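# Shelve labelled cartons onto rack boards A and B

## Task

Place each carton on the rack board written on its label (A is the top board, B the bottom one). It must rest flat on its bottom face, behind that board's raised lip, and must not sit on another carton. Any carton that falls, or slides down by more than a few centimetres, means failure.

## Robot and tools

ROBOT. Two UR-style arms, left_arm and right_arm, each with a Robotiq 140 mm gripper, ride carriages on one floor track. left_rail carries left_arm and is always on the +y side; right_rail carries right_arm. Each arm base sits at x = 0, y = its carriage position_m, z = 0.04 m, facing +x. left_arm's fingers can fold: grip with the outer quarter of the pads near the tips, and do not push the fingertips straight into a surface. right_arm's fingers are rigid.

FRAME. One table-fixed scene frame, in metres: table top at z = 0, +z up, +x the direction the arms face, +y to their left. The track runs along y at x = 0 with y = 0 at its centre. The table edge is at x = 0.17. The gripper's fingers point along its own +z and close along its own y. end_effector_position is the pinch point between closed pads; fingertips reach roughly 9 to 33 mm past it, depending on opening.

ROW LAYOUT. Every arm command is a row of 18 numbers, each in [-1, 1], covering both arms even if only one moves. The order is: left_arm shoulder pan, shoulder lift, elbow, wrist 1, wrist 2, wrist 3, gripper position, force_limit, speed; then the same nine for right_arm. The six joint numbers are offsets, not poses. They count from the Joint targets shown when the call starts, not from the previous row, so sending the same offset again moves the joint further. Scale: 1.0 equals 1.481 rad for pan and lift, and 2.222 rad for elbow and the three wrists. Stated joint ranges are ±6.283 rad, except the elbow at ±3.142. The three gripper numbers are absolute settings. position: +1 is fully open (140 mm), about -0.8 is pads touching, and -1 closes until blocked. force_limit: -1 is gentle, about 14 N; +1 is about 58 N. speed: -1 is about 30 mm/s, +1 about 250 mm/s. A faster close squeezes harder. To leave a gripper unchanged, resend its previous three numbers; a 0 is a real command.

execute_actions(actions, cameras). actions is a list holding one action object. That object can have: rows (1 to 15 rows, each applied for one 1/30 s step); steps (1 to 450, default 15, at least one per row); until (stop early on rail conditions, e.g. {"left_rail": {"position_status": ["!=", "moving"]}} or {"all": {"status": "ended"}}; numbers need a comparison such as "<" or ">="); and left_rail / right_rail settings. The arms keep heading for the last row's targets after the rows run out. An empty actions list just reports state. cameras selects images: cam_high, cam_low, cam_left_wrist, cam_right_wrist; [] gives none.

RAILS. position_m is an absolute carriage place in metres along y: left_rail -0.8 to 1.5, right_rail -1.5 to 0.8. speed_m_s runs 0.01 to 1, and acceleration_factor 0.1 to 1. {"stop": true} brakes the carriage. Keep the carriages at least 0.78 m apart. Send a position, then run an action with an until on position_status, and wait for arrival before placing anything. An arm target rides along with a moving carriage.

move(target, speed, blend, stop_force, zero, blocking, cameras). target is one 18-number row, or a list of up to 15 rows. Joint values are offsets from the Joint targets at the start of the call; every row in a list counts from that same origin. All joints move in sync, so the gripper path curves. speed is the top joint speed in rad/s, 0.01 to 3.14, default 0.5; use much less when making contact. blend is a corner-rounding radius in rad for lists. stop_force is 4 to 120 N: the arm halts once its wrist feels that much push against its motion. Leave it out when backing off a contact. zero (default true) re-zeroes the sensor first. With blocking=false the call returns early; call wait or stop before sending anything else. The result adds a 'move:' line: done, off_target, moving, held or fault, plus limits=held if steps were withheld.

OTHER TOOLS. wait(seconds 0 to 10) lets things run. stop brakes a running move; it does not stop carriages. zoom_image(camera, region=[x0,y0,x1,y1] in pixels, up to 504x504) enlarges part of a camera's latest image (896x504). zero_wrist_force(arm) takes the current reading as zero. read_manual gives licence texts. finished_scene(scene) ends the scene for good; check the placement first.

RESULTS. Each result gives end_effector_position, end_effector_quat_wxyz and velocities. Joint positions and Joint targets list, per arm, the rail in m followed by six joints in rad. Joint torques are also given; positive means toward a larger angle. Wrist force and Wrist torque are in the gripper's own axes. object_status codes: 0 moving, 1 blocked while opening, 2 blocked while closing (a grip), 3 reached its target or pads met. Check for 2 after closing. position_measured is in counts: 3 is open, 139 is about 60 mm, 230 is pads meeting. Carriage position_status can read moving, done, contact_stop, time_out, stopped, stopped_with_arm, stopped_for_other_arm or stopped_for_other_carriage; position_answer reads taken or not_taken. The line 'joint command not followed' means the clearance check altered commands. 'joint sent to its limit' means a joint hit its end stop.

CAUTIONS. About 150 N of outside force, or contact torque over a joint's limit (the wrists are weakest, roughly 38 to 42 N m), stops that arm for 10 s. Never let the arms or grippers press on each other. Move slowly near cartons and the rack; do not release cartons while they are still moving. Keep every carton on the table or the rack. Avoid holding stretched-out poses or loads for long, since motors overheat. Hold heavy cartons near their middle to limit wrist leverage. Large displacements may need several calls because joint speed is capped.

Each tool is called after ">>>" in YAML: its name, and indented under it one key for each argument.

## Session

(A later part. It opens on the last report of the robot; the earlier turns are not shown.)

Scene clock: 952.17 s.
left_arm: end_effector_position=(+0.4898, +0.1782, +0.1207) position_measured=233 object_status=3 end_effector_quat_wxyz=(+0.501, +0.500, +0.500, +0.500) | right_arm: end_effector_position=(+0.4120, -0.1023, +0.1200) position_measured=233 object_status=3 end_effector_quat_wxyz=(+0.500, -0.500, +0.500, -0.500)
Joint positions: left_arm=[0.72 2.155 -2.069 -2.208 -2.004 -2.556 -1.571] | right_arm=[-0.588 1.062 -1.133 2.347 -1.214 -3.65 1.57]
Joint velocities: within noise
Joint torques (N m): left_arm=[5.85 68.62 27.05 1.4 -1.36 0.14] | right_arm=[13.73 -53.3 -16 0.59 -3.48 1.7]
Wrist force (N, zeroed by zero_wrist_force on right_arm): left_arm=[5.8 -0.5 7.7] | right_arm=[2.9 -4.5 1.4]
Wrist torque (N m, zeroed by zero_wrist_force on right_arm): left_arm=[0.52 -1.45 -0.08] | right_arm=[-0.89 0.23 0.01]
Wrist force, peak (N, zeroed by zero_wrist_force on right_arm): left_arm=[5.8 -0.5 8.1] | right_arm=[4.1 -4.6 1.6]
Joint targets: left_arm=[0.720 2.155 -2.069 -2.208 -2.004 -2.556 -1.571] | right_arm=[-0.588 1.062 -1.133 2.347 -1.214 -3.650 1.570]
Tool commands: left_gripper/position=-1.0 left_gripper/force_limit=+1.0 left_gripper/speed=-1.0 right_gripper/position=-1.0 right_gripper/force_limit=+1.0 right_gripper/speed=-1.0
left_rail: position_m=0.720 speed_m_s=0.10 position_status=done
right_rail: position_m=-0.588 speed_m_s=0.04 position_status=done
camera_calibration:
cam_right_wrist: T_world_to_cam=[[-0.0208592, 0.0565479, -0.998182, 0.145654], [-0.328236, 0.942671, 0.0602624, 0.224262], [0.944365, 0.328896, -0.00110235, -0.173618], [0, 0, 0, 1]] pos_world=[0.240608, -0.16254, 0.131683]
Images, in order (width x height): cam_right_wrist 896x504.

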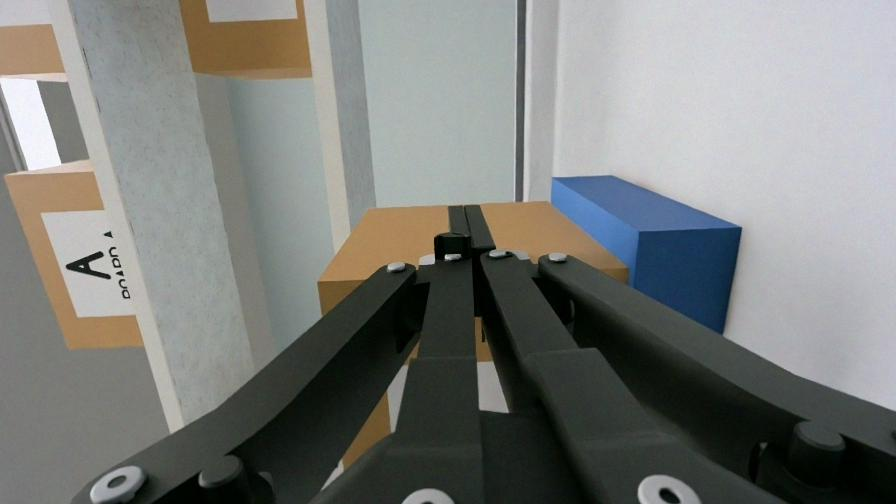

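>>> execute_actions:
  actions:
    - {"right_rail":{"position_m":-0.68,"speed_m_s":0.1},"steps":200,"until":{"all":{"status":"ended"}}}
  cameras: []

>>> move:
  target: [0.0190,0.0144,-0.0227,0.0122,0.0121,0,-1,1,-1,-0.0700,0.0264,-0.0398,0.0222,-0.0468,0,-1,1,-1]
  speed: 0.15
  cameras: []

>>> execute_actions:
  actions:
    - {"left_rail":{"position_m":0.696,"speed_m_s":0.04},"right_rail":{"position_m":-0.644,"speed_m_s":0.04},"steps":200,"until":{"all":{"status":"ended"}}}
  cameras: []

>>> move:
  target: [-0.0397,-0.0312,0.0464,-0.0258,-0.0265,0,-1,1,-1,0.0397,0.0312,-0.0464,0.0258,0.0265,0,-1,1,-1]
  speed: 0.03
  stop_force: 40
  cameras: ["cam_right_wrist"]

>>> move:
  target: [0.0316,0.0363,-0.0545,0.0307,0.0708,0,-1,1,-1,-0.0316,-0.0363,0.0545,-0.0307,-0.0708,0,-1,1,-1]
  speed: 0.08
  cameras: ["cam_right_wrist","cam_left_wrist"]

Scene clock: 969.43 s.
left_arm: end_effector_position=(+0.4898, +0.1782, +0.1207) position_measured=233 object_status=3 end_effector_quat_wxyz=(+0.501, +0.500, +0.500, +0.500) | right_arm: end_effector_position=(+0.4120, -0.1943, +0.1200) position_measured=233 object_status=3 end_effector_quat_wxyz=(+0.500, -0.500, +0.500, -0.500)
Joint positions: left_arm=[0.72 2.155 -2.069 -2.208 -2.004 -2.556 -1.571] | right_arm=[-0.68 1.062 -1.133 2.347 -1.214 -3.65 1.57]
Joint velocities: within noise
Joint torques (N m): left_arm=[3.92 67.69 26.76 1.81 -1.28 0.13] | right_arm=[11.76 -52.64 -14.1 0.32 0.6 2.22]
Wrist force (N, zeroed by zero_wrist_force on right_arm): left_arm=[5.5 -0.7 7.8] | right_arm=[-0.8 -3.6 3.2]
Wrist torque (N m, zeroed by zero_wrist_force on right_arm): left_arm=[0.50 -1.38 -0.09] | right_arm=[-0.80 0.20 0.00]
Wrist force, peak (N, zeroed by zero_wrist_force on right_arm): left_arm=[6.1 -0.6 8.1] | right_arm=[4.2 -4.4 1.4]
Joint targets: left_arm=[0.720 2.155 -2.069 -2.208 -2.004 -2.556 -1.571] | right_arm=[-0.680 1.062 -1.133 2.347 -1.214 -3.650 1.570]
Tool commands: left_gripper/position=-1.0 left_gripper/force_limit=+1.0 left_gripper/speed=-1.0 right_gripper/position=-1.0 right_gripper/force_limit=+1.0 right_gripper/speed=-1.0
left_rail: position_m=0.720 speed_m_s=0.10 position_status=done
right_rail: position_m=-0.680 speed_m_s=0.10 position_status=done
No camera images: "cameras" was empty.

Scene clock: 970.57 s.
left_arm: end_effector_position=(+0.4895, +0.2050, +0.1197) position_measured=233 object_status=3 end_effector_quat_wxyz=(+0.500, +0.500, +0.500, +0.500) | right_arm: end_effector_position=(+0.4892, -0.1653, +0.1199) position_measured=233 object_status=3 end_effector_quat_wxyz=(+0.500, -0.500, +0.500, -0.500)
Joint positions: left_arm=[0.72 2.183 -2.048 -2.259 -1.977 -2.529 -1.571] | right_arm=[-0.68 0.959 -1.094 2.259 -1.165 -3.754 1.57]
Joint velocities: within noise
Joint torques (N m): left_arm=[10.09 74.26 12.45 4.31 1.56 0.02] | right_arm=[-12.24 -46.59 -25.36 0.64 -2.05 2.04]
Wrist force (N, zeroed by zero_wrist_force on right_arm): left_arm=[5.7 -0.7 7.6] | right_arm=[-0.9 -3.9 3.1]
Wrist torque (N m, zeroed by zero_wrist_force on right_arm): left_arm=[0.51 -1.45 -0.10] | right_arm=[-0.87 0.20 0.00]
Wrist force, peak (N, zeroed by zero_wrist_force on right_arm): left_arm=[6.3 -0.5 7.9] | right_arm=[-1.5 -3.6 4.6]
Joint targets: left_arm=[0.720 2.183 -2.048 -2.259 -1.977 -2.529 -1.571] | right_arm=[-0.680 0.959 -1.094 2.259 -1.165 -3.754 1.570]
left_rail: position_m=0.720 speed_m_s=0.10 position_status=done
right_rail: position_m=-0.680 speed_m_s=0.10 position_status=done
move: done
No camera images: "cameras" was empty.

Scene clock: 971.97 s.
left_arm: end_effector_position=(+0.4895, +0.1811, +0.1197) position_measured=233 object_status=3 end_effector_quat_wxyz=(+0.500, +0.500, +0.500, +0.500) | right_arm: end_effector_position=(+0.4893, -0.1292, +0.1199) position_measured=233 object_status=3 end_effector_quat_wxyz=(+0.500, -0.500, +0.500, -0.500)
Joint positions: left_arm=[0.696 2.183 -2.048 -2.259 -1.977 -2.529 -1.571] | right_arm=[-0.644 0.959 -1.094 2.259 -1.165 -3.754 1.57]
Joint velocities: within noise
Joint torques (N m): left_arm=[9.47 71.01 18.21 3.56 1.28 0.05] | right_arm=[-12.63 -49.77 -21.7 -0.04 -1.69 2.08]
Wrist force (N, zeroed by zero_wrist_force on right_arm): left_arm=[5.9 -0.5 7.5] | right_arm=[-0.7 -3.8 3.2]
Wrist torque (N m, zeroed by zero_wrist_force on right_arm): left_arm=[0.54 -1.47 -0.10] | right_arm=[-0.84 0.17 0.00]
Wrist force, peak (N, zeroed by zero_wrist_force on right_arm): left_arm=[5.9 -0.6 8.0] | right_arm=[-0.6 -4.0 3.2]
Joint targets: left_arm=[0.696 2.183 -2.048 -2.259 -1.977 -2.529 -1.571] | right_arm=[-0.644 0.959 -1.094 2.259 -1.165 -3.754 1.570]
Tool commands: left_gripper/position=-1.0 left_gripper/force_limit=+1.0 left_gripper/speed=-1.0 right_gripper/position=-1.0 right_gripper/force_limit=+1.0 right_gripper/speed=-1.0
left_rail: position_m=0.696 speed_m_s=0.04 position_status=done
right_rail: position_m=-0.644 speed_m_s=0.04 position_status=done
No camera images: "cameras" was empty.

Scene clock: 974.90 s.
left_arm: end_effector_position=(+0.4893, +0.1543, +0.1196) position_measured=233 object_status=3 end_effector_quat_wxyz=(+0.499, +0.500, +0.500, +0.500) | right_arm: end_effector_position=(+0.4891, -0.1023, +0.1198) position_measured=233 object_status=3 end_effector_quat_wxyz=(+0.500, -0.500, +0.500, -0.500)
Joint positions: left_arm=[0.696 2.154 -2.071 -2.207 -2.006 -2.559 -1.571] | right_arm=[-0.644 0.988 -1.07 2.207 -1.136 -3.724 1.57]
Joint velocities: within noise
Joint torques (N m): left_arm=[-9.21 71.61 28.24 5.49 14.72 0.2] | right_arm=[8.96 -79.43 -31.24 -4.93 -15.95 2.44]
Wrist force (N, zeroed by zero_wrist_force on right_arm): left_arm=[45.2 10.0 11.3] | right_arm=[39.8 -16.9 5.6]
Wrist torque (N m, zeroed by zero_wrist_force on right_arm): left_arm=[0.94 -2.99 -0.56] | right_arm=[-1.34 -1.07 -0.05]
Wrist force, peak (N, zeroed by zero_wrist_force on right_arm): left_arm=[57.2 13.4 10.6] | right_arm=[51.2 -18.4 4.4]
Joint targets: left_arm=[0.696 2.154 -2.071 -2.207 -2.006 -2.559 -1.571] | right_arm=[-0.644 0.988 -1.070 2.207 -1.136 -3.724 1.570]
left_rail: position_m=0.696 speed_m_s=0.04 position_status=done
right_rail: position_m=-0.644 speed_m_s=0.04 position_status=done
move: contact (left_arm, right_arm); left_arm: the elbow is farthest, 0.051 rad from its target; right_arm: the elbow is farthest, 0.051 rad from its target
camera_calibration:
cam_right_wrist: T_world_to_cam=[[-0.0211322, 0.0561437, -0.998199, 0.147074], [-0.328041, 0.942758, 0.0599701, 0.249383], [0.944427, 0.328718, -0.00150511, -0.246491], [0, 0, 0, 1]] pos_world=[0.317708, -0.162339, 0.131482]
Images, in order (width x height): cam_right_wrist 896x504.

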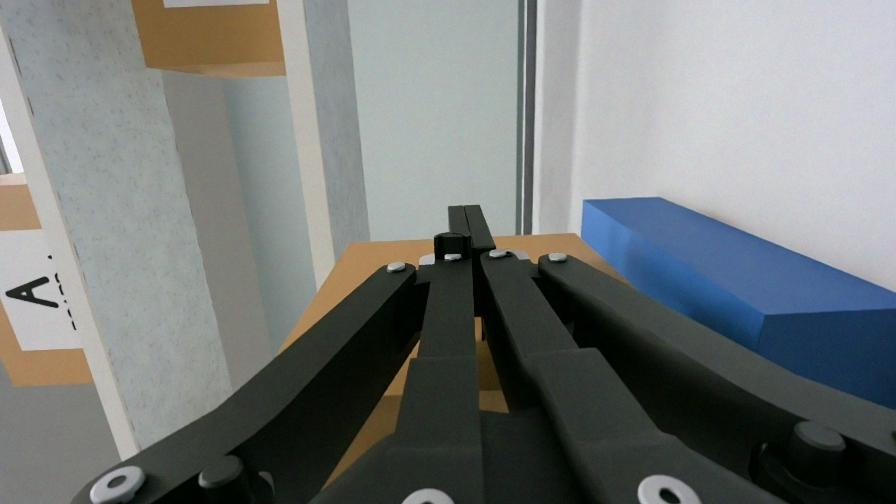

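Scene clock: 977.27 s.
left_arm: end_effector_position=(+0.4744, +0.1765, +0.1198) position_measured=233 object_status=3 end_effector_quat_wxyz=(+0.527, +0.527, +0.472, +0.472) | right_arm: end_effector_position=(+0.4742, -0.1245, +0.1200) position_measured=233 object_status=3 end_effector_quat_wxyz=(+0.527, -0.527, +0.472, -0.472)
Joint positions: left_arm=[0.696 2.201 -2.018 -2.328 -1.938 -2.402 -1.571] | right_arm=[-0.644 0.941 -1.124 2.328 -1.204 -3.881 1.57]
Joint velocities: within noise
Joint torques (N m): left_arm=[10.17 70.25 10.3 4.66 1.31 -0.02] | right_arm=[-13.77 -77.15 -10.79 -3.87 -2.14 2.46]
Wrist force (N, zeroed by zero_wrist_force on right_arm): left_arm=[5.8 3.6 5.9] | right_arm=[0.2 -1.5 2.7]
Wrist torque (N m, zeroed by zero_wrist_force on right_arm): left_arm=[1.45 -1.43 -0.10] | right_arm=[-0.33 -0.02 -0.01]
Wrist force, peak (N, zeroed by zero_wrist_force on right_arm): left_arm=[45.1 10.1 11.3] | right_arm=[40.2 -16.9 5.6]
Joint targets: left_arm=[0.696 2.201 -2.018 -2.328 -1.938 -2.401 -1.571] | right_arm=[-0.644 0.941 -1.124 2.328 -1.204 -3.881 1.570]
left_rail: position_m=0.696 speed_m_s=0.04 position_status=done
right_rail: position_m=-0.644 speed_m_s=0.04 position_status=done
move: done
camera_calibration:
cam_left_wrist: T_world_to_cam=[[0.0549767, 0.0293085, 0.998057, -0.14226], [-0.407955, -0.911673, 0.0492434, 0.352152], [0.911345, -0.409869, -0.0381643, -0.168564], [0, 0, 0, 1]] pos_world=[0.305103, 0.256128, 0.118209]
cam_right_wrist: T_world_to_cam=[[-0.0267641, 0.0542212, -0.99817, 0.150565], [-0.429902, 0.900849, 0.0604617, 0.308494], [0.902479, 0.430733, -0.000800603, -0.19256], [0, 0, 0, 1]] pos_world=[0.310433, -0.203128, 0.131483]
Images, in order (width x height): cam_left_wrist 896x504, cam_right_wrist 896x504.

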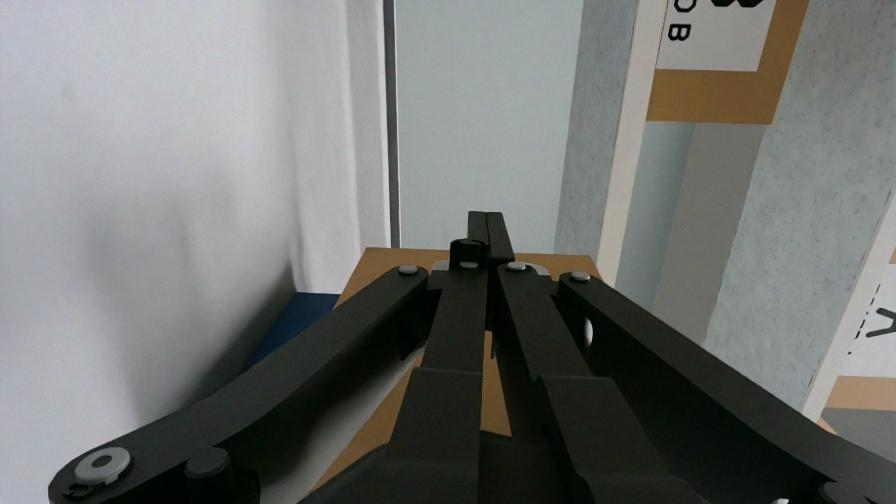

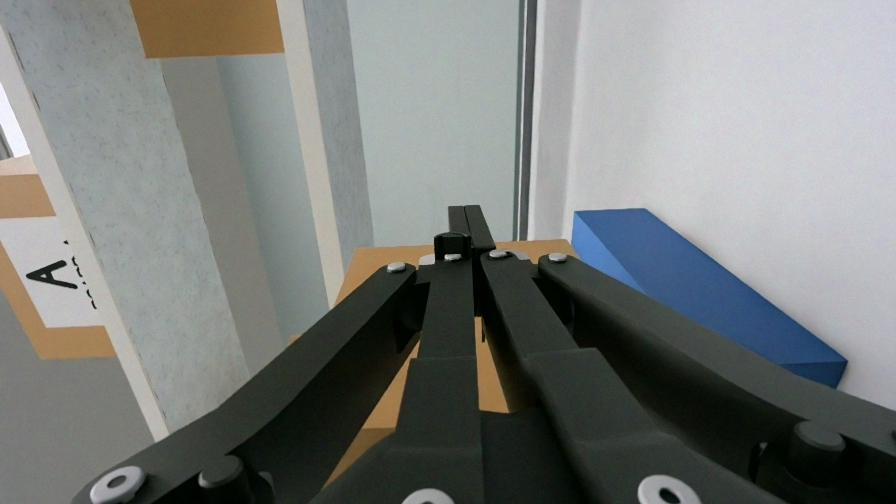

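>>> move:
  target: [0.0177,-0.0028,0.0048,-0.0029,0.0120,0,-1,1,-1,-0.0177,0.0028,-0.0048,0.0029,-0.0120,0,-1,1,-1]
  speed: 0.05
  cameras: []

>>> move:
  target: [-0.0315,-0.0222,0.0335,-0.0187,-0.0210,0,-1,1,-1,0.0315,0.0222,-0.0335,0.0187,0.0210,0,-1,1,-1]
  speed: 0.035
  stop_force: 58
  cameras: ["cam_left_wrist","cam_right_wrist"]

>>> move:
  target: [0,0.0270,0.0012,-0.0193,0,0,-1,1,-1,0,-0.0270,-0.0012,0.0193,0,0,-1,1,-1]
  speed: 0.04
  cameras: ["cam_left_wrist","cam_right_wrist"]

Scene clock: 986.63 s.
left_arm: end_effector_position=(+0.4904, +0.1755, +0.1200) position_measured=233 object_status=3 end_effector_quat_wxyz=(+0.527, +0.527, +0.472, +0.472) | right_arm: end_effector_position=(+0.4902, -0.1235, +0.1203) position_measured=233 object_status=3 end_effector_quat_wxyz=(+0.527, -0.527, +0.472, -0.472)
Joint positions: left_arm=[0.696 2.227 -2.022 -2.318 -1.944 -2.375 -1.571] | right_arm=[-0.644 0.915 -1.12 2.318 -1.198 -3.908 1.57]
Joint velocities: within noise
Joint torques (N m): left_arm=[10.31 41.21 26.05 -0.18 1.4 -0.01] | right_arm=[-14.38 -42.92 -24.48 0.48 -1.9 1.97]
Wrist force (N, zeroed by zero_wrist_force on right_arm): left_arm=[5.5 3.7 5.7] | right_arm=[-0.1 -1.5 2.8]
Wrist torque (N m, zeroed by zero_wrist_force on right_arm): left_arm=[1.48 -1.37 -0.11] | right_arm=[-0.31 0.03 -0.01]
Wrist force, peak (N, zeroed by zero_wrist_force on right_arm): left_arm=[5.7 3.8 6.3] | right_arm=[-0.2 -1.6 3.2]
Joint targets: left_arm=[0.696 2.227 -2.022 -2.317 -1.944 -2.375 -1.571] | right_arm=[-0.644 0.915 -1.120 2.318 -1.198 -3.908 1.570]
left_rail: position_m=0.696 speed_m_s=0.04 position_status=done
right_rail: position_m=-0.644 speed_m_s=0.04 position_status=done
move: done
No camera images: "cameras" was empty.

Scene clock: 989.23 s.
left_arm: end_effector_position=(+0.4910, +0.1504, +0.1199) position_measured=233 object_status=3 end_effector_quat_wxyz=(+0.526, +0.527, +0.472, +0.472) | right_arm: end_effector_position=(+0.4908, -0.0983, +0.1201) position_measured=233 object_status=3 end_effector_quat_wxyz=(+0.527, -0.527, +0.472, -0.472)
Joint positions: left_arm=[0.696 2.197 -2.043 -2.269 -1.972 -2.406 -1.571] | right_arm=[-0.644 0.946 -1.099 2.269 -1.171 -3.877 1.57]
Joint velocities: within noise
Joint torques (N m): left_arm=[-18.79 63.69 32.15 5.25 24.28 -0.09] | right_arm=[19.32 -71.94 -34.85 -3.79 -25.52 2.35]
Wrist force (N, zeroed by zero_wrist_force on right_arm): left_arm=[61.2 20.6 -0.5] | right_arm=[55.5 -20.2 -3.0]
Wrist torque (N m, zeroed by zero_wrist_force on right_arm): left_arm=[1.01 -0.32 -0.38] | right_arm=[0.16 1.76 0.27]
Wrist force, peak (N, zeroed by zero_wrist_force on right_arm): left_arm=[75.9 26.6 -6.5] | right_arm=[69.2 -24.9 -10.8]
Joint targets: left_arm=[0.696 2.197 -2.043 -2.269 -1.972 -2.406 -1.571] | right_arm=[-0.644 0.946 -1.099 2.269 -1.171 -3.877 1.570]
left_rail: position_m=0.696 speed_m_s=0.04 position_status=done
right_rail: position_m=-0.644 speed_m_s=0.04 position_status=done
move: contact (left_arm, right_arm); left_arm: the elbow is farthest, 0.027 rad from its target; right_arm: the elbow is farthest, 0.026 rad from its target
camera_calibration:
cam_left_wrist: T_world_to_cam=[[0.0550243, 0.0291862, 0.998058, -0.142595], [-0.407789, -0.911753, 0.0491443, 0.335095], [0.911417, -0.409701, -0.0382667, -0.194432], [0, 0, 0, 1]] pos_world=[0.321703, 0.230026, 0.118409]
cam_right_wrist: T_world_to_cam=[[-0.0268906, 0.0540522, -0.998176, 0.1498], [-0.429692, 0.900955, 0.0603634, 0.29198], [0.902575, 0.430532, -0.00100144, -0.218867], [0, 0, 0, 1]] pos_world=[0.327033, -0.176928, 0.131683]
Images, in order (width x height): cam_left_wrist 896x504, cam_right_wrist 896x504.

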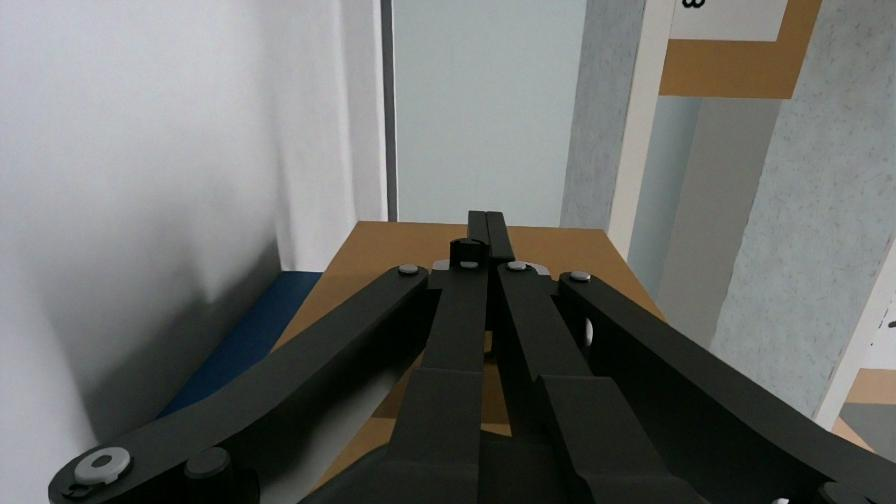

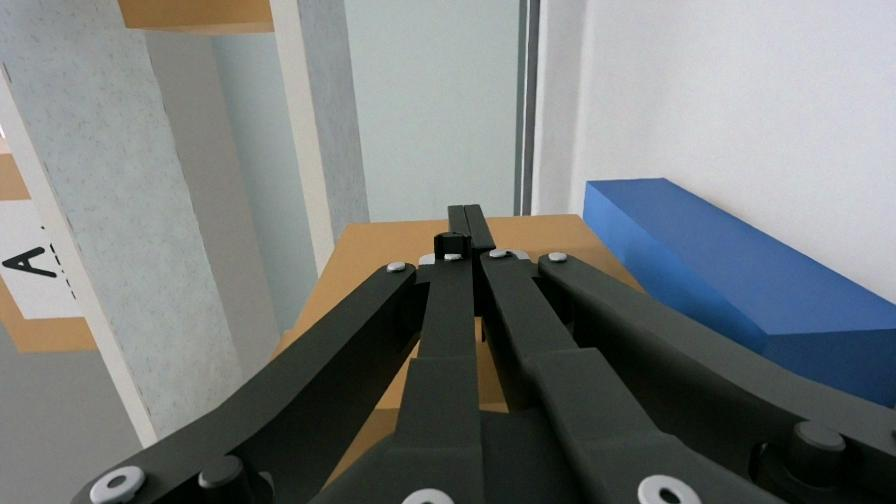

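Scene clock: 990.63 s.
left_arm: end_effector_position=(+0.4911, +0.1502, +0.1405) position_measured=233 object_status=3 end_effector_quat_wxyz=(+0.526, +0.527, +0.472, +0.472) | right_arm: end_effector_position=(+0.4909, -0.0981, +0.1407) position_measured=233 object_status=3 end_effector_quat_wxyz=(+0.526, -0.527, +0.472, -0.472)
Joint positions: left_arm=[0.696 2.197 -2.003 -2.267 -2.014 -2.406 -1.571] | right_arm=[-0.644 0.945 -1.138 2.266 -1.128 -3.877 1.57]
Joint velocities: within noise
Joint torques (N m): left_arm=[-22.42 80.16 58.97 4.8 13.39 -0.04] | right_arm=[23.42 -92.33 -59.14 -4.73 -13.42 2.27]
Wrist force (N, zeroed by zero_wrist_force on right_arm): left_arm=[60.9 -4.2 0.5] | right_arm=[52.7 6.3 -2.4]
Wrist torque (N m, zeroed by zero_wrist_force on right_arm): left_arm=[1.55 -0.30 -0.04] | right_arm=[-0.45 1.64 -0.08]
Wrist force, peak (N, zeroed by zero_wrist_force on right_arm): left_arm=[61.2 20.6 0.0] | right_arm=[55.9 -20.4 -3.1]
Joint targets: left_arm=[0.696 2.197 -2.003 -2.267 -2.014 -2.406 -1.571] | right_arm=[-0.644 0.946 -1.139 2.266 -1.128 -3.877 1.570]
left_rail: position_m=0.696 speed_m_s=0.04 position_status=done
right_rail: position_m=-0.644 speed_m_s=0.04 position_status=done
move: done
camera_calibration:
cam_left_wrist: T_world_to_cam=[[0.0551652, 0.0290131, 0.998056, -0.16316], [-0.407785, -0.91176, 0.0490439, 0.333954], [0.91141, -0.409698, -0.0384663, -0.193789], [0, 0, 0, 1]] pos_world=[0.321804, 0.229825, 0.13901]
cam_right_wrist: T_world_to_cam=[[-0.026939, 0.0539196, -0.998182, 0.170348], [-0.42969, 0.900963, 0.0602646, 0.290614], [0.902575, 0.430532, -0.0011023, -0.219007], [0, 0, 0, 1]] pos_world=[0.327133, -0.176728, 0.152283]
Images, in order (width x height): cam_left_wrist 896x504, cam_right_wrist 896x504.

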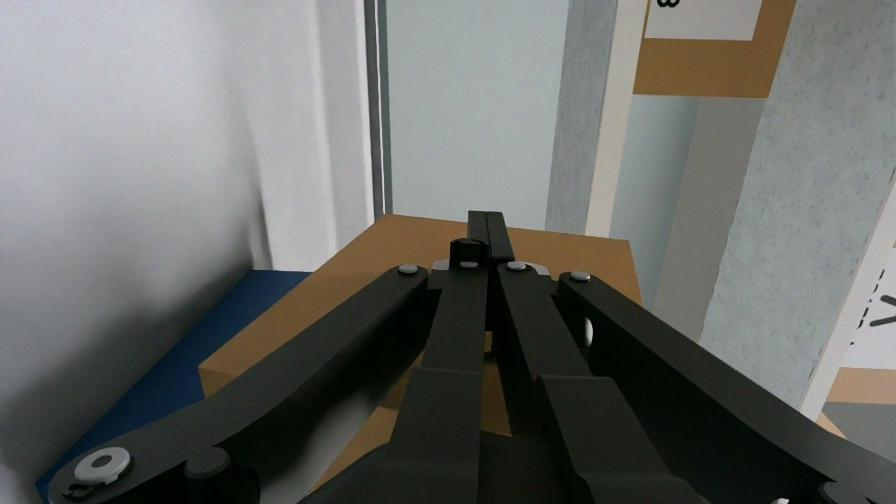

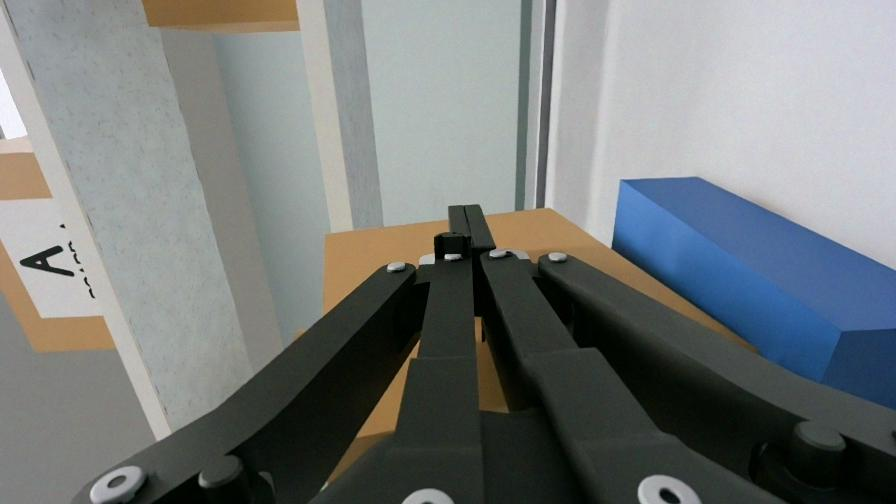

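>>> move:
  target: [0,-0.0270,-0.0012,0.0193,0,0,-1,1,-1,0,0.0270,0.0012,-0.0193,0,0,-1,1,-1]
  speed: 0.04
  cameras: []

>>> move:
  target:
    - [0.0209,0.0142,-0.0221,0.0122,0.0139,0,-1,1,-1,-0.0209,-0.0142,0.0221,-0.0122,-0.0139,0,-1,1,-1]
    - [-0.0041,0.0181,-0.0289,0.0163,-0.0030,0,-1,1,-1,0.0041,-0.0181,0.0289,-0.0163,0.0030,0,-1,1,-1]
  speed: 0.06
  cameras: ["cam_left_wrist","cam_right_wrist"]

>>> move:
  target: [-0.0315,-0.0222,0.0335,-0.0187,-0.0210,0,-1,1,-1,0.0315,0.0222,-0.0335,0.0187,0.0210,0,-1,1,-1]
  speed: 0.035
  stop_force: 58
  cameras: ["cam_left_wrist","cam_right_wrist"]

>>> move:
  target: [0,0.0270,0.0012,-0.0193,0,0,-1,1,-1,0,-0.0270,-0.0012,0.0193,0,0,-1,1,-1]
  speed: 0.04
  cameras: ["cam_left_wrist","cam_right_wrist"]

Scene clock: 1009.70 s.
left_arm: end_effector_position=(+0.4911, +0.1504, +0.1201) position_measured=233 object_status=3 end_effector_quat_wxyz=(+0.527, +0.527, +0.472, +0.472) | right_arm: end_effector_position=(+0.4909, -0.0982, +0.1204) position_measured=233 object_status=3 end_effector_quat_wxyz=(+0.527, -0.527, +0.472, -0.472)
Joint positions: left_arm=[0.696 2.197 -2.043 -2.269 -1.972 -2.406 -1.571] | right_arm=[-0.644 0.945 -1.099 2.269 -1.171 -3.876 1.57]
Joint velocities: within noise
Joint torques (N m): left_arm=[-32.76 33.02 35.09 4.96 17.11 0.07] | right_arm=[36.63 -33.9 -36.12 -4.07 -17.24 2.32]
Wrist force (N, zeroed by zero_wrist_force on right_arm): left_arm=[64.6 24.8 -5.1] | right_arm=[55.5 -22.1 -8.0]
Wrist torque (N m, zeroed by zero_wrist_force on right_arm): left_arm=[0.91 -0.35 -0.44] | right_arm=[0.11 1.64 0.30]
Wrist force, peak (N, zeroed by zero_wrist_force on right_arm): left_arm=[64.6 24.8 -5.1] | right_arm=[55.5 -22.1 -8.0]
Joint targets: left_arm=[0.696 2.197 -2.043 -2.269 -1.972 -2.406 -1.571] | right_arm=[-0.644 0.946 -1.099 2.269 -1.171 -3.877 1.570]
left_rail: position_m=0.696 speed_m_s=0.04 position_status=done
right_rail: position_m=-0.644 speed_m_s=0.04 position_status=done
move: done
No camera images: "cameras" was empty.

Scene clock: 1011.53 s.
left_arm: end_effector_position=(+0.4679, +0.1779, +0.1190) position_measured=233 object_status=3 end_effector_quat_wxyz=(+0.526, +0.527, +0.472, +0.472) | right_arm: end_effector_position=(+0.4677, -0.1258, +0.1192) position_measured=233 object_status=3 end_effector_quat_wxyz=(+0.526, -0.527, +0.472, -0.472)
Joint positions: left_arm=[0.696 2.191 -2.016 -2.333 -1.935 -2.412 -1.571] | right_arm=[-0.644 0.951 -1.125 2.333 -1.207 -3.87 1.57]
Joint velocities: within noise
Joint torques (N m): left_arm=[-9.09 70.11 9.8 4.75 -2.13 -0.09] | right_arm=[18.88 -77.17 -10.49 -3.42 1.34 1.98]
Wrist force (N, zeroed by zero_wrist_force on right_arm): left_arm=[-1.5 6.4 5.4] | right_arm=[-0.2 -1.4 1.6]
Wrist torque (N m, zeroed by zero_wrist_force on right_arm): left_arm=[2.08 0.19 -0.10] | right_arm=[-0.30 0.05 -0.01]
Wrist force, peak (N, zeroed by zero_wrist_force on right_arm): left_arm=[64.8 25.7 -5.0] | right_arm=[55.5 -23.0 -7.4]
Joint targets: left_arm=[0.696 2.191 -2.016 -2.334 -1.935 -2.412 -1.571] | right_arm=[-0.644 0.952 -1.125 2.333 -1.207 -3.870 1.570]
left_rail: position_m=0.696 speed_m_s=0.04 position_status=done
right_rail: position_m=-0.644 speed_m_s=0.04 position_status=done
move: done
camera_calibration:
cam_left_wrist: T_world_to_cam=[[0.0556674, 0.0282663, 0.998049, -0.141376], [-0.407163, -0.912065, 0.0485412, 0.350608], [0.911657, -0.409071, -0.0392633, -0.162213], [0, 0, 0, 1]] pos_world=[0.298508, 0.257417, 0.117712]
cam_right_wrist: T_world_to_cam=[[-0.0275559, 0.0531928, -0.998204, 0.149988], [-0.429168, 0.901238, 0.0598731, 0.306702], [0.902804, 0.430047, -0.00200581, -0.18617], [0, 0, 0, 1]] pos_world=[0.303835, -0.204328, 0.130982]
Images, in order (width x height): cam_left_wrist 896x504, cam_right_wrist 896x504.

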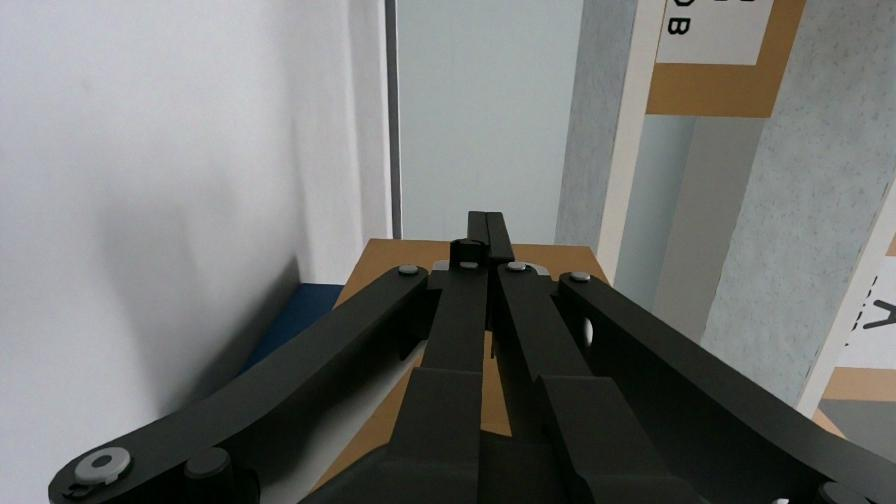

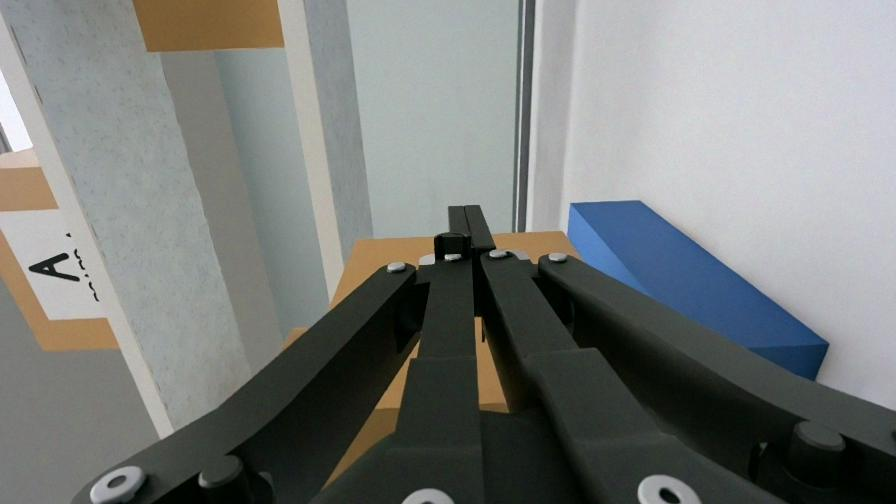

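Scene clock: 1014.27 s.
left_arm: end_effector_position=(+0.4676, +0.1503, +0.1188) position_measured=233 object_status=3 end_effector_quat_wxyz=(+0.526, +0.527, +0.472, +0.472) | right_arm: end_effector_position=(+0.4673, -0.0983, +0.1190) position_measured=233 object_status=3 end_effector_quat_wxyz=(+0.526, -0.527, +0.472, -0.472)
Joint positions: left_arm=[0.696 2.157 -2.04 -2.28 -1.965 -2.446 -1.571] | right_arm=[-0.644 0.985 -1.102 2.28 -1.177 -3.836 1.57]
Joint velocities: within noise
Joint torques (N m): left_arm=[-16.17 63.48 33.3 5.22 24.2 -0.15] | right_arm=[15.16 -70.17 -34.93 -3.88 -24.34 2.2]
Wrist force (N, zeroed by zero_wrist_force on right_arm): left_arm=[54.0 24.7 -1.4] | right_arm=[53.3 -21.2 -5.6]
Wrist torque (N m, zeroed by zero_wrist_force on right_arm): left_arm=[1.60 1.24 -0.41] | right_arm=[0.21 1.70 0.29]
Wrist force, peak (N, zeroed by zero_wrist_force on right_arm): left_arm=[69.0 31.2 -6.7] | right_arm=[68.2 -25.8 -13.2]
Joint targets: left_arm=[0.696 2.157 -2.040 -2.280 -1.965 -2.446 -1.571] | right_arm=[-0.644 0.985 -1.102 2.280 -1.177 -3.836 1.570]
left_rail: position_m=0.696 speed_m_s=0.04 position_status=done
right_rail: position_m=-0.644 speed_m_s=0.04 position_status=done
move: contact (left_arm, right_arm); left_arm: the elbow is farthest, 0.021 rad from its target; right_arm: the elbow is farthest, 0.022 rad from its target
camera_calibration:
cam_left_wrist: T_world_to_cam=[[0.0557495, 0.0280436, 0.998051, -0.140345], [-0.406553, -0.912347, 0.0483448, 0.325093], [0.911925, -0.408456, -0.0394617, -0.173387], [0, 0, 0, 1]] pos_world=[0.298108, 0.229713, 0.117512]
cam_right_wrist: T_world_to_cam=[[-0.02757, 0.0528572, -0.998221, 0.148251], [-0.428479, 0.901586, 0.0595744, 0.28147], [0.903131, 0.42936, -0.00220851, -0.197916], [0, 0, 0, 1]] pos_world=[0.303435, -0.176628, 0.130782]
Images, in order (width x height): cam_left_wrist 896x504, cam_right_wrist 896x504.

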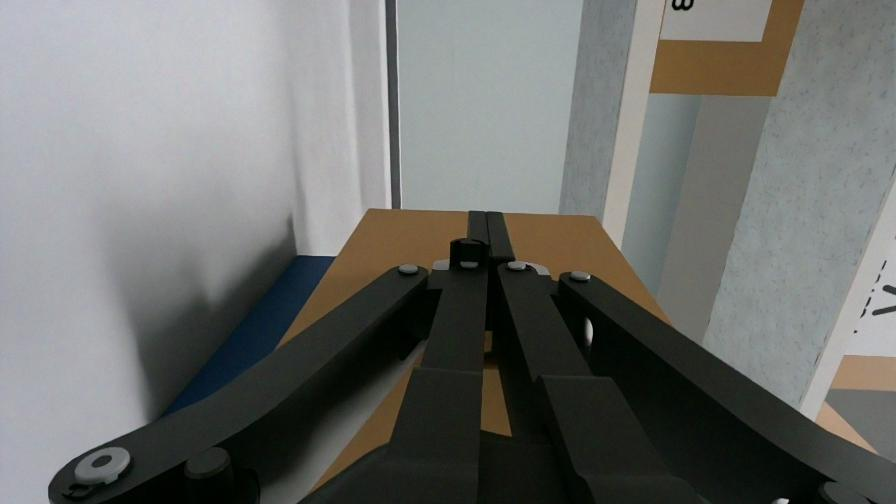

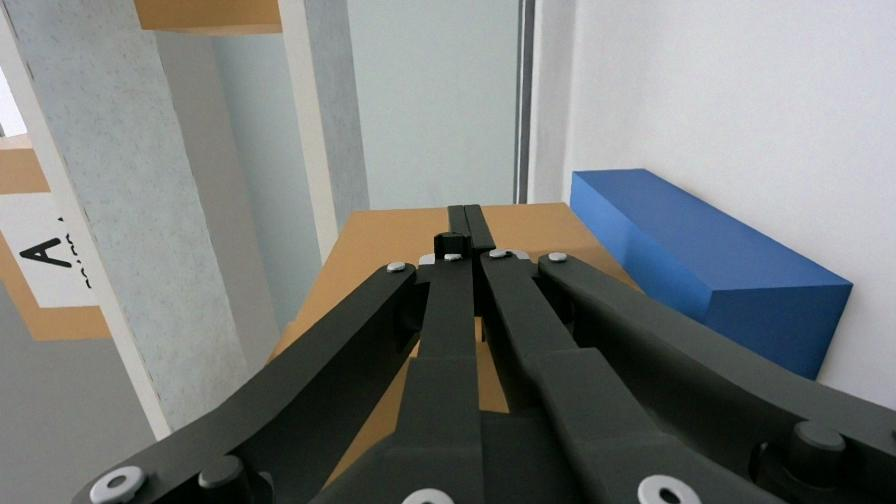

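Scene clock: 1015.67 s.
left_arm: end_effector_position=(+0.4677, +0.1502, +0.1391) position_measured=233 object_status=3 end_effector_quat_wxyz=(+0.526, +0.527, +0.472, +0.472) | right_arm: end_effector_position=(+0.4675, -0.0979, +0.1393) position_measured=233 object_status=3 end_effector_quat_wxyz=(+0.526, -0.527, +0.472, -0.472)
Joint positions: left_arm=[0.696 2.157 -2 -2.278 -2.008 -2.446 -1.571] | right_arm=[-0.644 0.985 -1.142 2.277 -1.134 -3.836 1.57]
Joint velocities: within noise
Joint torques (N m): left_arm=[-21.15 78.13 60.02 5.74 13.58 0.02] | right_arm=[21.23 -89.97 -60.62 -4.58 -13.94 2.32]
Wrist force (N, zeroed by zero_wrist_force on right_arm): left_arm=[55.0 -1.5 -0.2] | right_arm=[53.6 6.9 -2.9]
Wrist torque (N m, zeroed by zero_wrist_force on right_arm): left_arm=[2.29 1.25 -0.07] | right_arm=[-0.51 1.73 -0.07]
Wrist force, peak (N, zeroed by zero_wrist_force on right_arm): left_arm=[54.2 25.1 -1.6] | right_arm=[53.4 -21.2 -5.7]
Joint targets: left_arm=[0.696 2.157 -2.000 -2.278 -2.008 -2.446 -1.571] | right_arm=[-0.644 0.985 -1.142 2.277 -1.134 -3.836 1.570]
left_rail: position_m=0.696 speed_m_s=0.04 position_status=done
right_rail: position_m=-0.644 speed_m_s=0.04 position_status=done
move: done
camera_calibration:
cam_left_wrist: T_world_to_cam=[[0.055888, 0.0278723, 0.998048, -0.160707], [-0.406466, -0.912391, 0.0482412, 0.323963], [0.911955, -0.408369, -0.0396626, -0.172758], [0, 0, 0, 1]] pos_world=[0.298209, 0.229511, 0.137913]
cam_right_wrist: T_world_to_cam=[[-0.0277082, 0.0526809, -0.998227, 0.168613], [-0.428471, 0.901596, 0.0594745, 0.280041], [0.90313, 0.42936, -0.00240939, -0.19806], [0, 0, 0, 1]] pos_world=[0.303535, -0.176328, 0.151181]
Images, in order (width x height): cam_left_wrist 896x504, cam_right_wrist 896x504.

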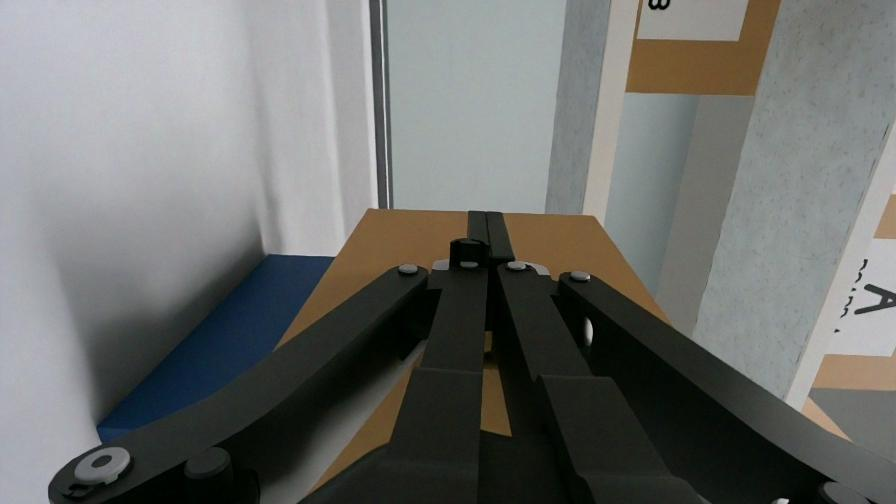

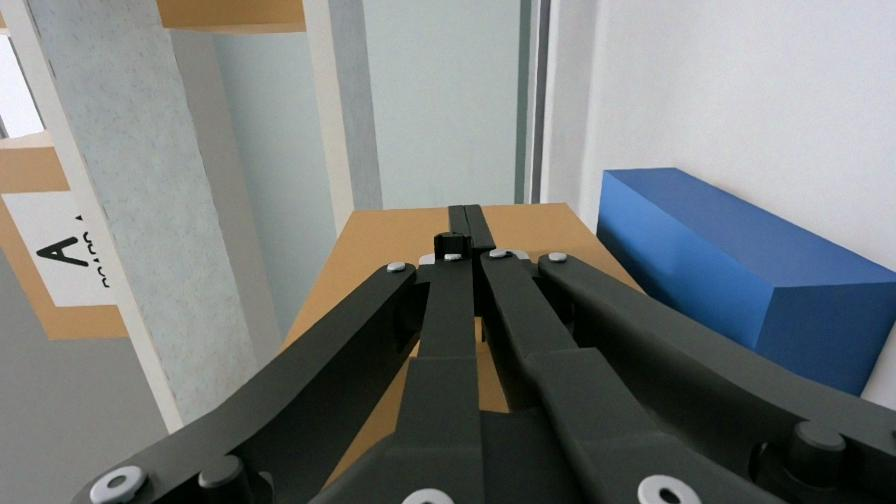

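>>> move:
  target:
    - [0,0.0451,0.0038,-0.0337,0,0,-1,1,-1,0,-0.0451,-0.0038,0.0337,0,0,-1,1,-1]
    - [0,0.0991,0.0111,-0.0770,0,0,-1,1,-1,0,-0.0991,-0.0111,0.0770,0,0,-1,1,-1]
    - [0.0002,0.1385,0.0187,-0.1109,0.0002,0,-1,1,-1,-0.0002,-0.1385,-0.0187,0.1109,-0.0002,0,-1,1,-1]
    - [0.0004,0.1749,0.0284,-0.1448,0.0003,0,-1,1,-1,-0.0004,-0.1749,-0.0284,0.1448,-0.0003,0,-1,1,-1]
    - [0.0005,0.2081,0.0399,-0.1784,0.0003,0,-1,1,-1,-0.0005,-0.2081,-0.0399,0.1784,-0.0003,0,-1,1,-1]
    - [0.0006,0.2380,0.0530,-0.2115,0.0004,0,-1,1,-1,-0.0006,-0.2380,-0.0530,0.2115,-0.0004,0,-1,1,-1]
  speed: 0.06
  blend: 0.01
  cameras: ["cam_left_wrist","cam_right_wrist"]

Scene clock: 1031.10 s.
left_arm: end_effector_position=(+0.4685, +0.1496, +0.3583) position_measured=233 object_status=3 end_effector_quat_wxyz=(+0.526, +0.527, +0.472, +0.472) | right_arm: end_effector_position=(+0.4683, -0.0975, +0.3586) position_measured=233 object_status=3 end_effector_quat_wxyz=(+0.526, -0.527, +0.472, -0.472)
Joint positions: left_arm=[0.696 2.158 -1.647 -2.16 -2.478 -2.446 -1.571] | right_arm=[-0.644 0.984 -1.494 2.16 -0.664 -3.837 1.57]
Joint velocities: within noise
Joint torques (N m): left_arm=[-28.26 54 79.47 7.16 34.69 -0.08] | right_arm=[29.71 -61.57 -81.86 -6.34 -34.6 2.33]
Wrist force (N, zeroed by zero_wrist_force on right_arm): left_arm=[78.6 -1.2 -3.8] | right_arm=[76.5 7.4 -4.1]
Wrist torque (N m, zeroed by zero_wrist_force on right_arm): left_arm=[2.31 1.00 -0.18] | right_arm=[-0.52 2.01 -0.15]
Wrist force, peak (N, zeroed by zero_wrist_force on right_arm): left_arm=[83.4 -1.0 -4.1] | right_arm=[80.8 7.7 -4.7]
Joint targets: left_arm=[0.696 2.158 -1.647 -2.160 -2.478 -2.446 -1.571] | right_arm=[-0.644 0.984 -1.494 2.160 -0.664 -3.837 1.570]
left_rail: position_m=0.696 speed_m_s=0.04 position_status=done
right_rail: position_m=-0.644 speed_m_s=0.04 position_status=done
move: done
camera_calibration:
cam_left_wrist: T_world_to_cam=[[0.0556973, 0.0281709, 0.99805, -0.379427], [-0.406552, -0.912342, 0.0484398, 0.313248], [0.911928, -0.408458, -0.039362, -0.165169], [0, 0, 0, 1]] pos_world=[0.299108, 0.229014, 0.357012]
cam_right_wrist: T_world_to_cam=[[-0.0275215, 0.0529897, -0.998216, 0.387416], [-0.428482, 0.901578, 0.0596732, 0.266866], [0.903131, 0.42936, -0.00210765, -0.19867], [0, 0, 0, 1]] pos_world=[0.304435, -0.175828, 0.370382]
Images, in order (width x height): cam_left_wrist 896x504, cam_right_wrist 896x504.

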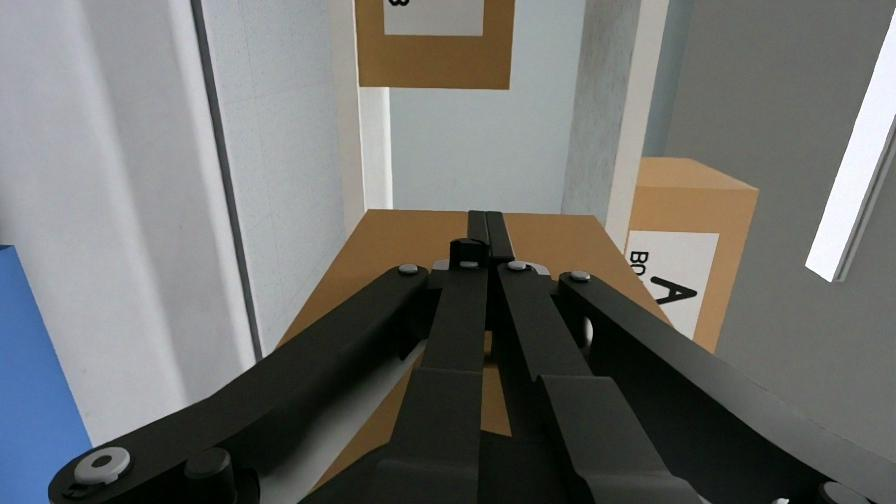

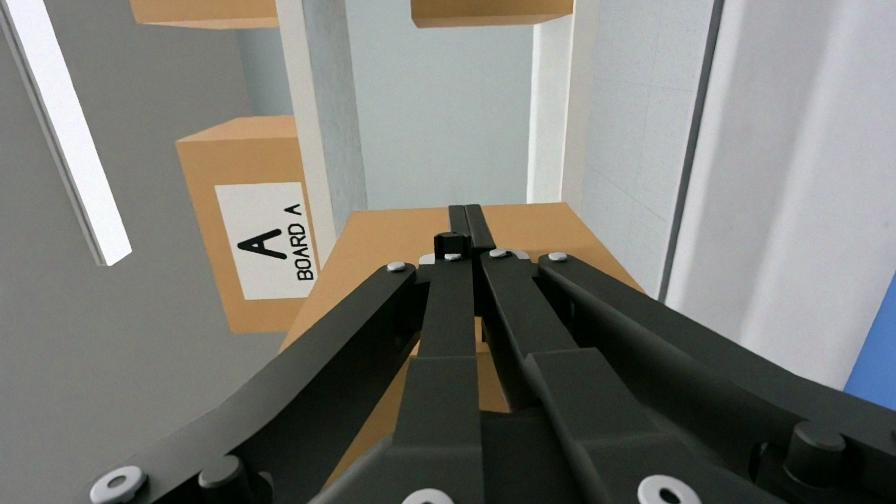

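>>> move:
  target: [0.0008,0.0007,-0.0005,0.0001,0.0005,0,-1,1,-1,-0.0008,-0.0007,0.0005,-0.0001,-0.0005,0,-1,1,-1]
  speed: 0.05
  cameras: []

>>> execute_actions:
  actions:
    - {"left_rail":{"position_m":0.67,"speed_m_s":0.1,"acceleration_factor":0.2},"right_rail":{"position_m":-0.67,"speed_m_s":0.1,"acceleration_factor":0.2},"steps":200,"until":{"all":{"status":"ended"}}}
  cameras: []

>>> move:
  target:
    - [0.0469,-0.0107,0.0087,-0.0021,0.0313,0,-1,1,-1,-0.0469,0.0107,-0.0087,0.0021,-0.0313,0,-1,1,-1]
    - [0.0757,-0.0210,0.0164,-0.0030,0.0505,0,-1,1,-1,-0.0757,0.0210,-0.0164,0.0030,-0.0505,0,-1,1,-1]
    - [0.1232,-0.0426,0.0332,-0.0053,0.0821,0,-1,1,-1,-0.1232,0.0426,-0.0332,0.0053,-0.0821,0,-1,1,-1]
    - [0.1657,-0.0674,0.0533,-0.0088,0.1105,0,-1,1,-1,-0.1657,0.0674,-0.0533,0.0088,-0.1105,0,-1,1,-1]
  speed: 0.07
  blend: 0.01
  cameras: ["cam_right_wrist"]

Scene clock: 1054.53 s.
left_arm: end_effector_position=(+0.4688, +0.1503, +0.3584) position_measured=233 object_status=3 end_effector_quat_wxyz=(+0.526, +0.527, +0.472, +0.472) | right_arm: end_effector_position=(+0.4685, -0.0981, +0.3587) position_measured=233 object_status=3 end_effector_quat_wxyz=(+0.526, -0.527, +0.472, -0.472)
Joint positions: left_arm=[0.696 2.159 -1.646 -2.161 -2.478 -2.444 -1.571] | right_arm=[-0.644 0.983 -1.495 2.161 -0.664 -3.838 1.57]
Joint velocities: within noise
Joint torques (N m): left_arm=[-20.37 56.96 58 13.55 28.18 -0.13] | right_arm=[20.5 -64.41 -61.22 -12.33 -28.33 2.23]
Wrist force (N, zeroed by zero_wrist_force on right_arm): left_arm=[61.4 -1.3 -1.9] | right_arm=[60.0 6.9 -3.1]
Wrist torque (N m, zeroed by zero_wrist_force on right_arm): left_arm=[2.36 1.14 -0.11] | right_arm=[-0.54 1.90 -0.10]
Wrist force, peak (N, zeroed by zero_wrist_force on right_arm): left_arm=[79.3 -1.3 -3.9] | right_arm=[77.1 7.6 -4.3]
Joint targets: left_arm=[0.696 2.159 -1.646 -2.161 -2.478 -2.444 -1.571] | right_arm=[-0.644 0.983 -1.495 2.161 -0.664 -3.838 1.570]
left_rail: position_m=0.696 speed_m_s=0.04 position_status=done
right_rail: position_m=-0.644 speed_m_s=0.04 position_status=done
move: done
No camera images: "cameras" was empty.

Scene clock: 1055.73 s.
left_arm: end_effector_position=(+0.4688, +0.1244, +0.3584) position_measured=233 object_status=3 end_effector_quat_wxyz=(+0.526, +0.527, +0.472, +0.472) | right_arm: end_effector_position=(+0.4685, -0.1241, +0.3587) position_measured=233 object_status=3 end_effector_quat_wxyz=(+0.526, -0.527, +0.472, -0.472)
Joint positions: left_arm=[0.67 2.159 -1.646 -2.161 -2.478 -2.444 -1.571] | right_arm=[-0.67 0.983 -1.495 2.161 -0.664 -3.838 1.57]
Joint velocities: within noise
Joint torques (N m): left_arm=[-20.32 51.74 60.79 12.38 22.88 -0.23] | right_arm=[22.29 -61.28 -63.45 -9.54 -21.76 2.55]
Wrist force (N, zeroed by zero_wrist_force on right_arm): left_arm=[60.3 -1.0 -1.5] | right_arm=[59.1 6.6 -2.6]
Wrist torque (N m, zeroed by zero_wrist_force on right_arm): left_arm=[2.36 1.14 -0.12] | right_arm=[-0.56 1.85 -0.10]
Wrist force, peak (N, zeroed by zero_wrist_force on right_arm): left_arm=[61.3 -0.8 -1.9] | right_arm=[59.7 6.8 -2.7]
Joint targets: left_arm=[0.670 2.159 -1.646 -2.161 -2.478 -2.444 -1.571] | right_arm=[-0.670 0.983 -1.495 2.161 -0.664 -3.838 1.570]
Tool commands: left_gripper/position=-1.0 left_gripper/force_limit=+1.0 left_gripper/speed=-1.0 right_gripper/position=-1.0 right_gripper/force_limit=+1.0 right_gripper/speed=-1.0
left_rail: position_m=0.670 speed_m_s=0.10 position_status=done
right_rail: position_m=-0.670 speed_m_s=0.10 position_status=done
No camera images: "cameras" was empty.

Scene clock: 1059.63 s.
left_arm: end_effector_position=(+0.6380, +0.1261, +0.3588) position_measured=233 object_status=3 end_effector_quat_wxyz=(+0.525, +0.527, +0.472, +0.472) | right_arm: end_effector_position=(+0.6378, -0.1259, +0.3592) position_measured=233 object_status=3 end_effector_quat_wxyz=(+0.526, -0.527, +0.472, -0.472)
Joint positions: left_arm=[0.67 2.405 -1.746 -2.043 -2.497 -2.199 -1.571] | right_arm=[-0.67 0.738 -1.396 2.042 -0.645 -4.083 1.57]
Joint velocities: within noise
Joint torques (N m): left_arm=[-7.89 42.17 59.26 3.54 13.52 -0.26] | right_arm=[5.38 -41.88 -60.33 -3.08 -13.72 2.38]
Wrist force (N, zeroed by zero_wrist_force on right_arm): left_arm=[26.6 -0.8 2.7] | right_arm=[26.1 6.1 -0.6]
Wrist torque (N m, zeroed by zero_wrist_force on right_arm): left_arm=[2.36 0.84 -0.05] | right_arm=[-0.55 1.06 -0.10]
Wrist force, peak (N, zeroed by zero_wrist_force on right_arm): left_arm=[60.4 -1.4 -1.7] | right_arm=[59.0 7.2 -3.1]
Joint targets: left_arm=[0.670 2.405 -1.746 -2.043 -2.497 -2.199 -1.571] | right_arm=[-0.670 0.738 -1.396 2.042 -0.645 -4.083 1.570]
left_rail: position_m=0.670 speed_m_s=0.10 position_status=done
right_rail: position_m=-0.670 speed_m_s=0.10 position_status=done
move: done
camera_calibration:
cam_right_wrist: T_world_to_cam=[[-0.0283792, 0.0527037, -0.998207, 0.394633], [-0.42843, 0.901595, 0.0597831, 0.365085], [0.903129, 0.429358, -0.00300673, -0.339181], [0, 0, 0, 1]] pos_world=[0.473937, -0.204328, 0.37108]
Images, in order (width x height): cam_right_wrist 896x504.

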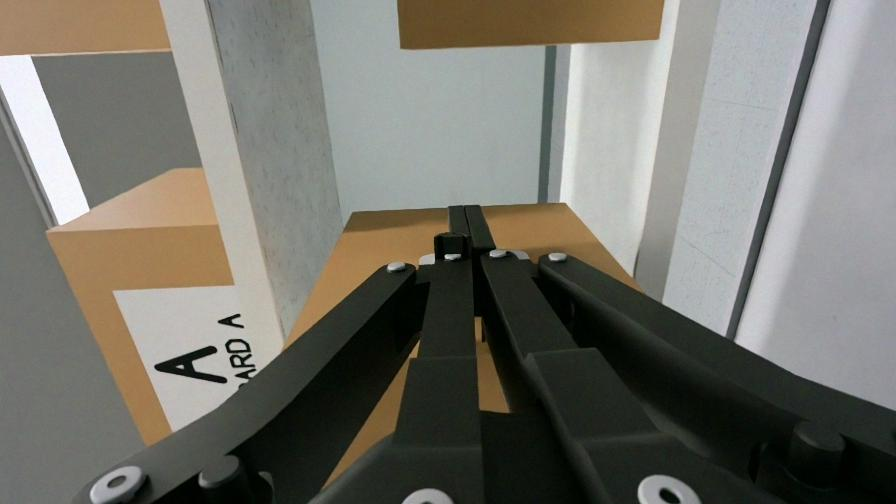

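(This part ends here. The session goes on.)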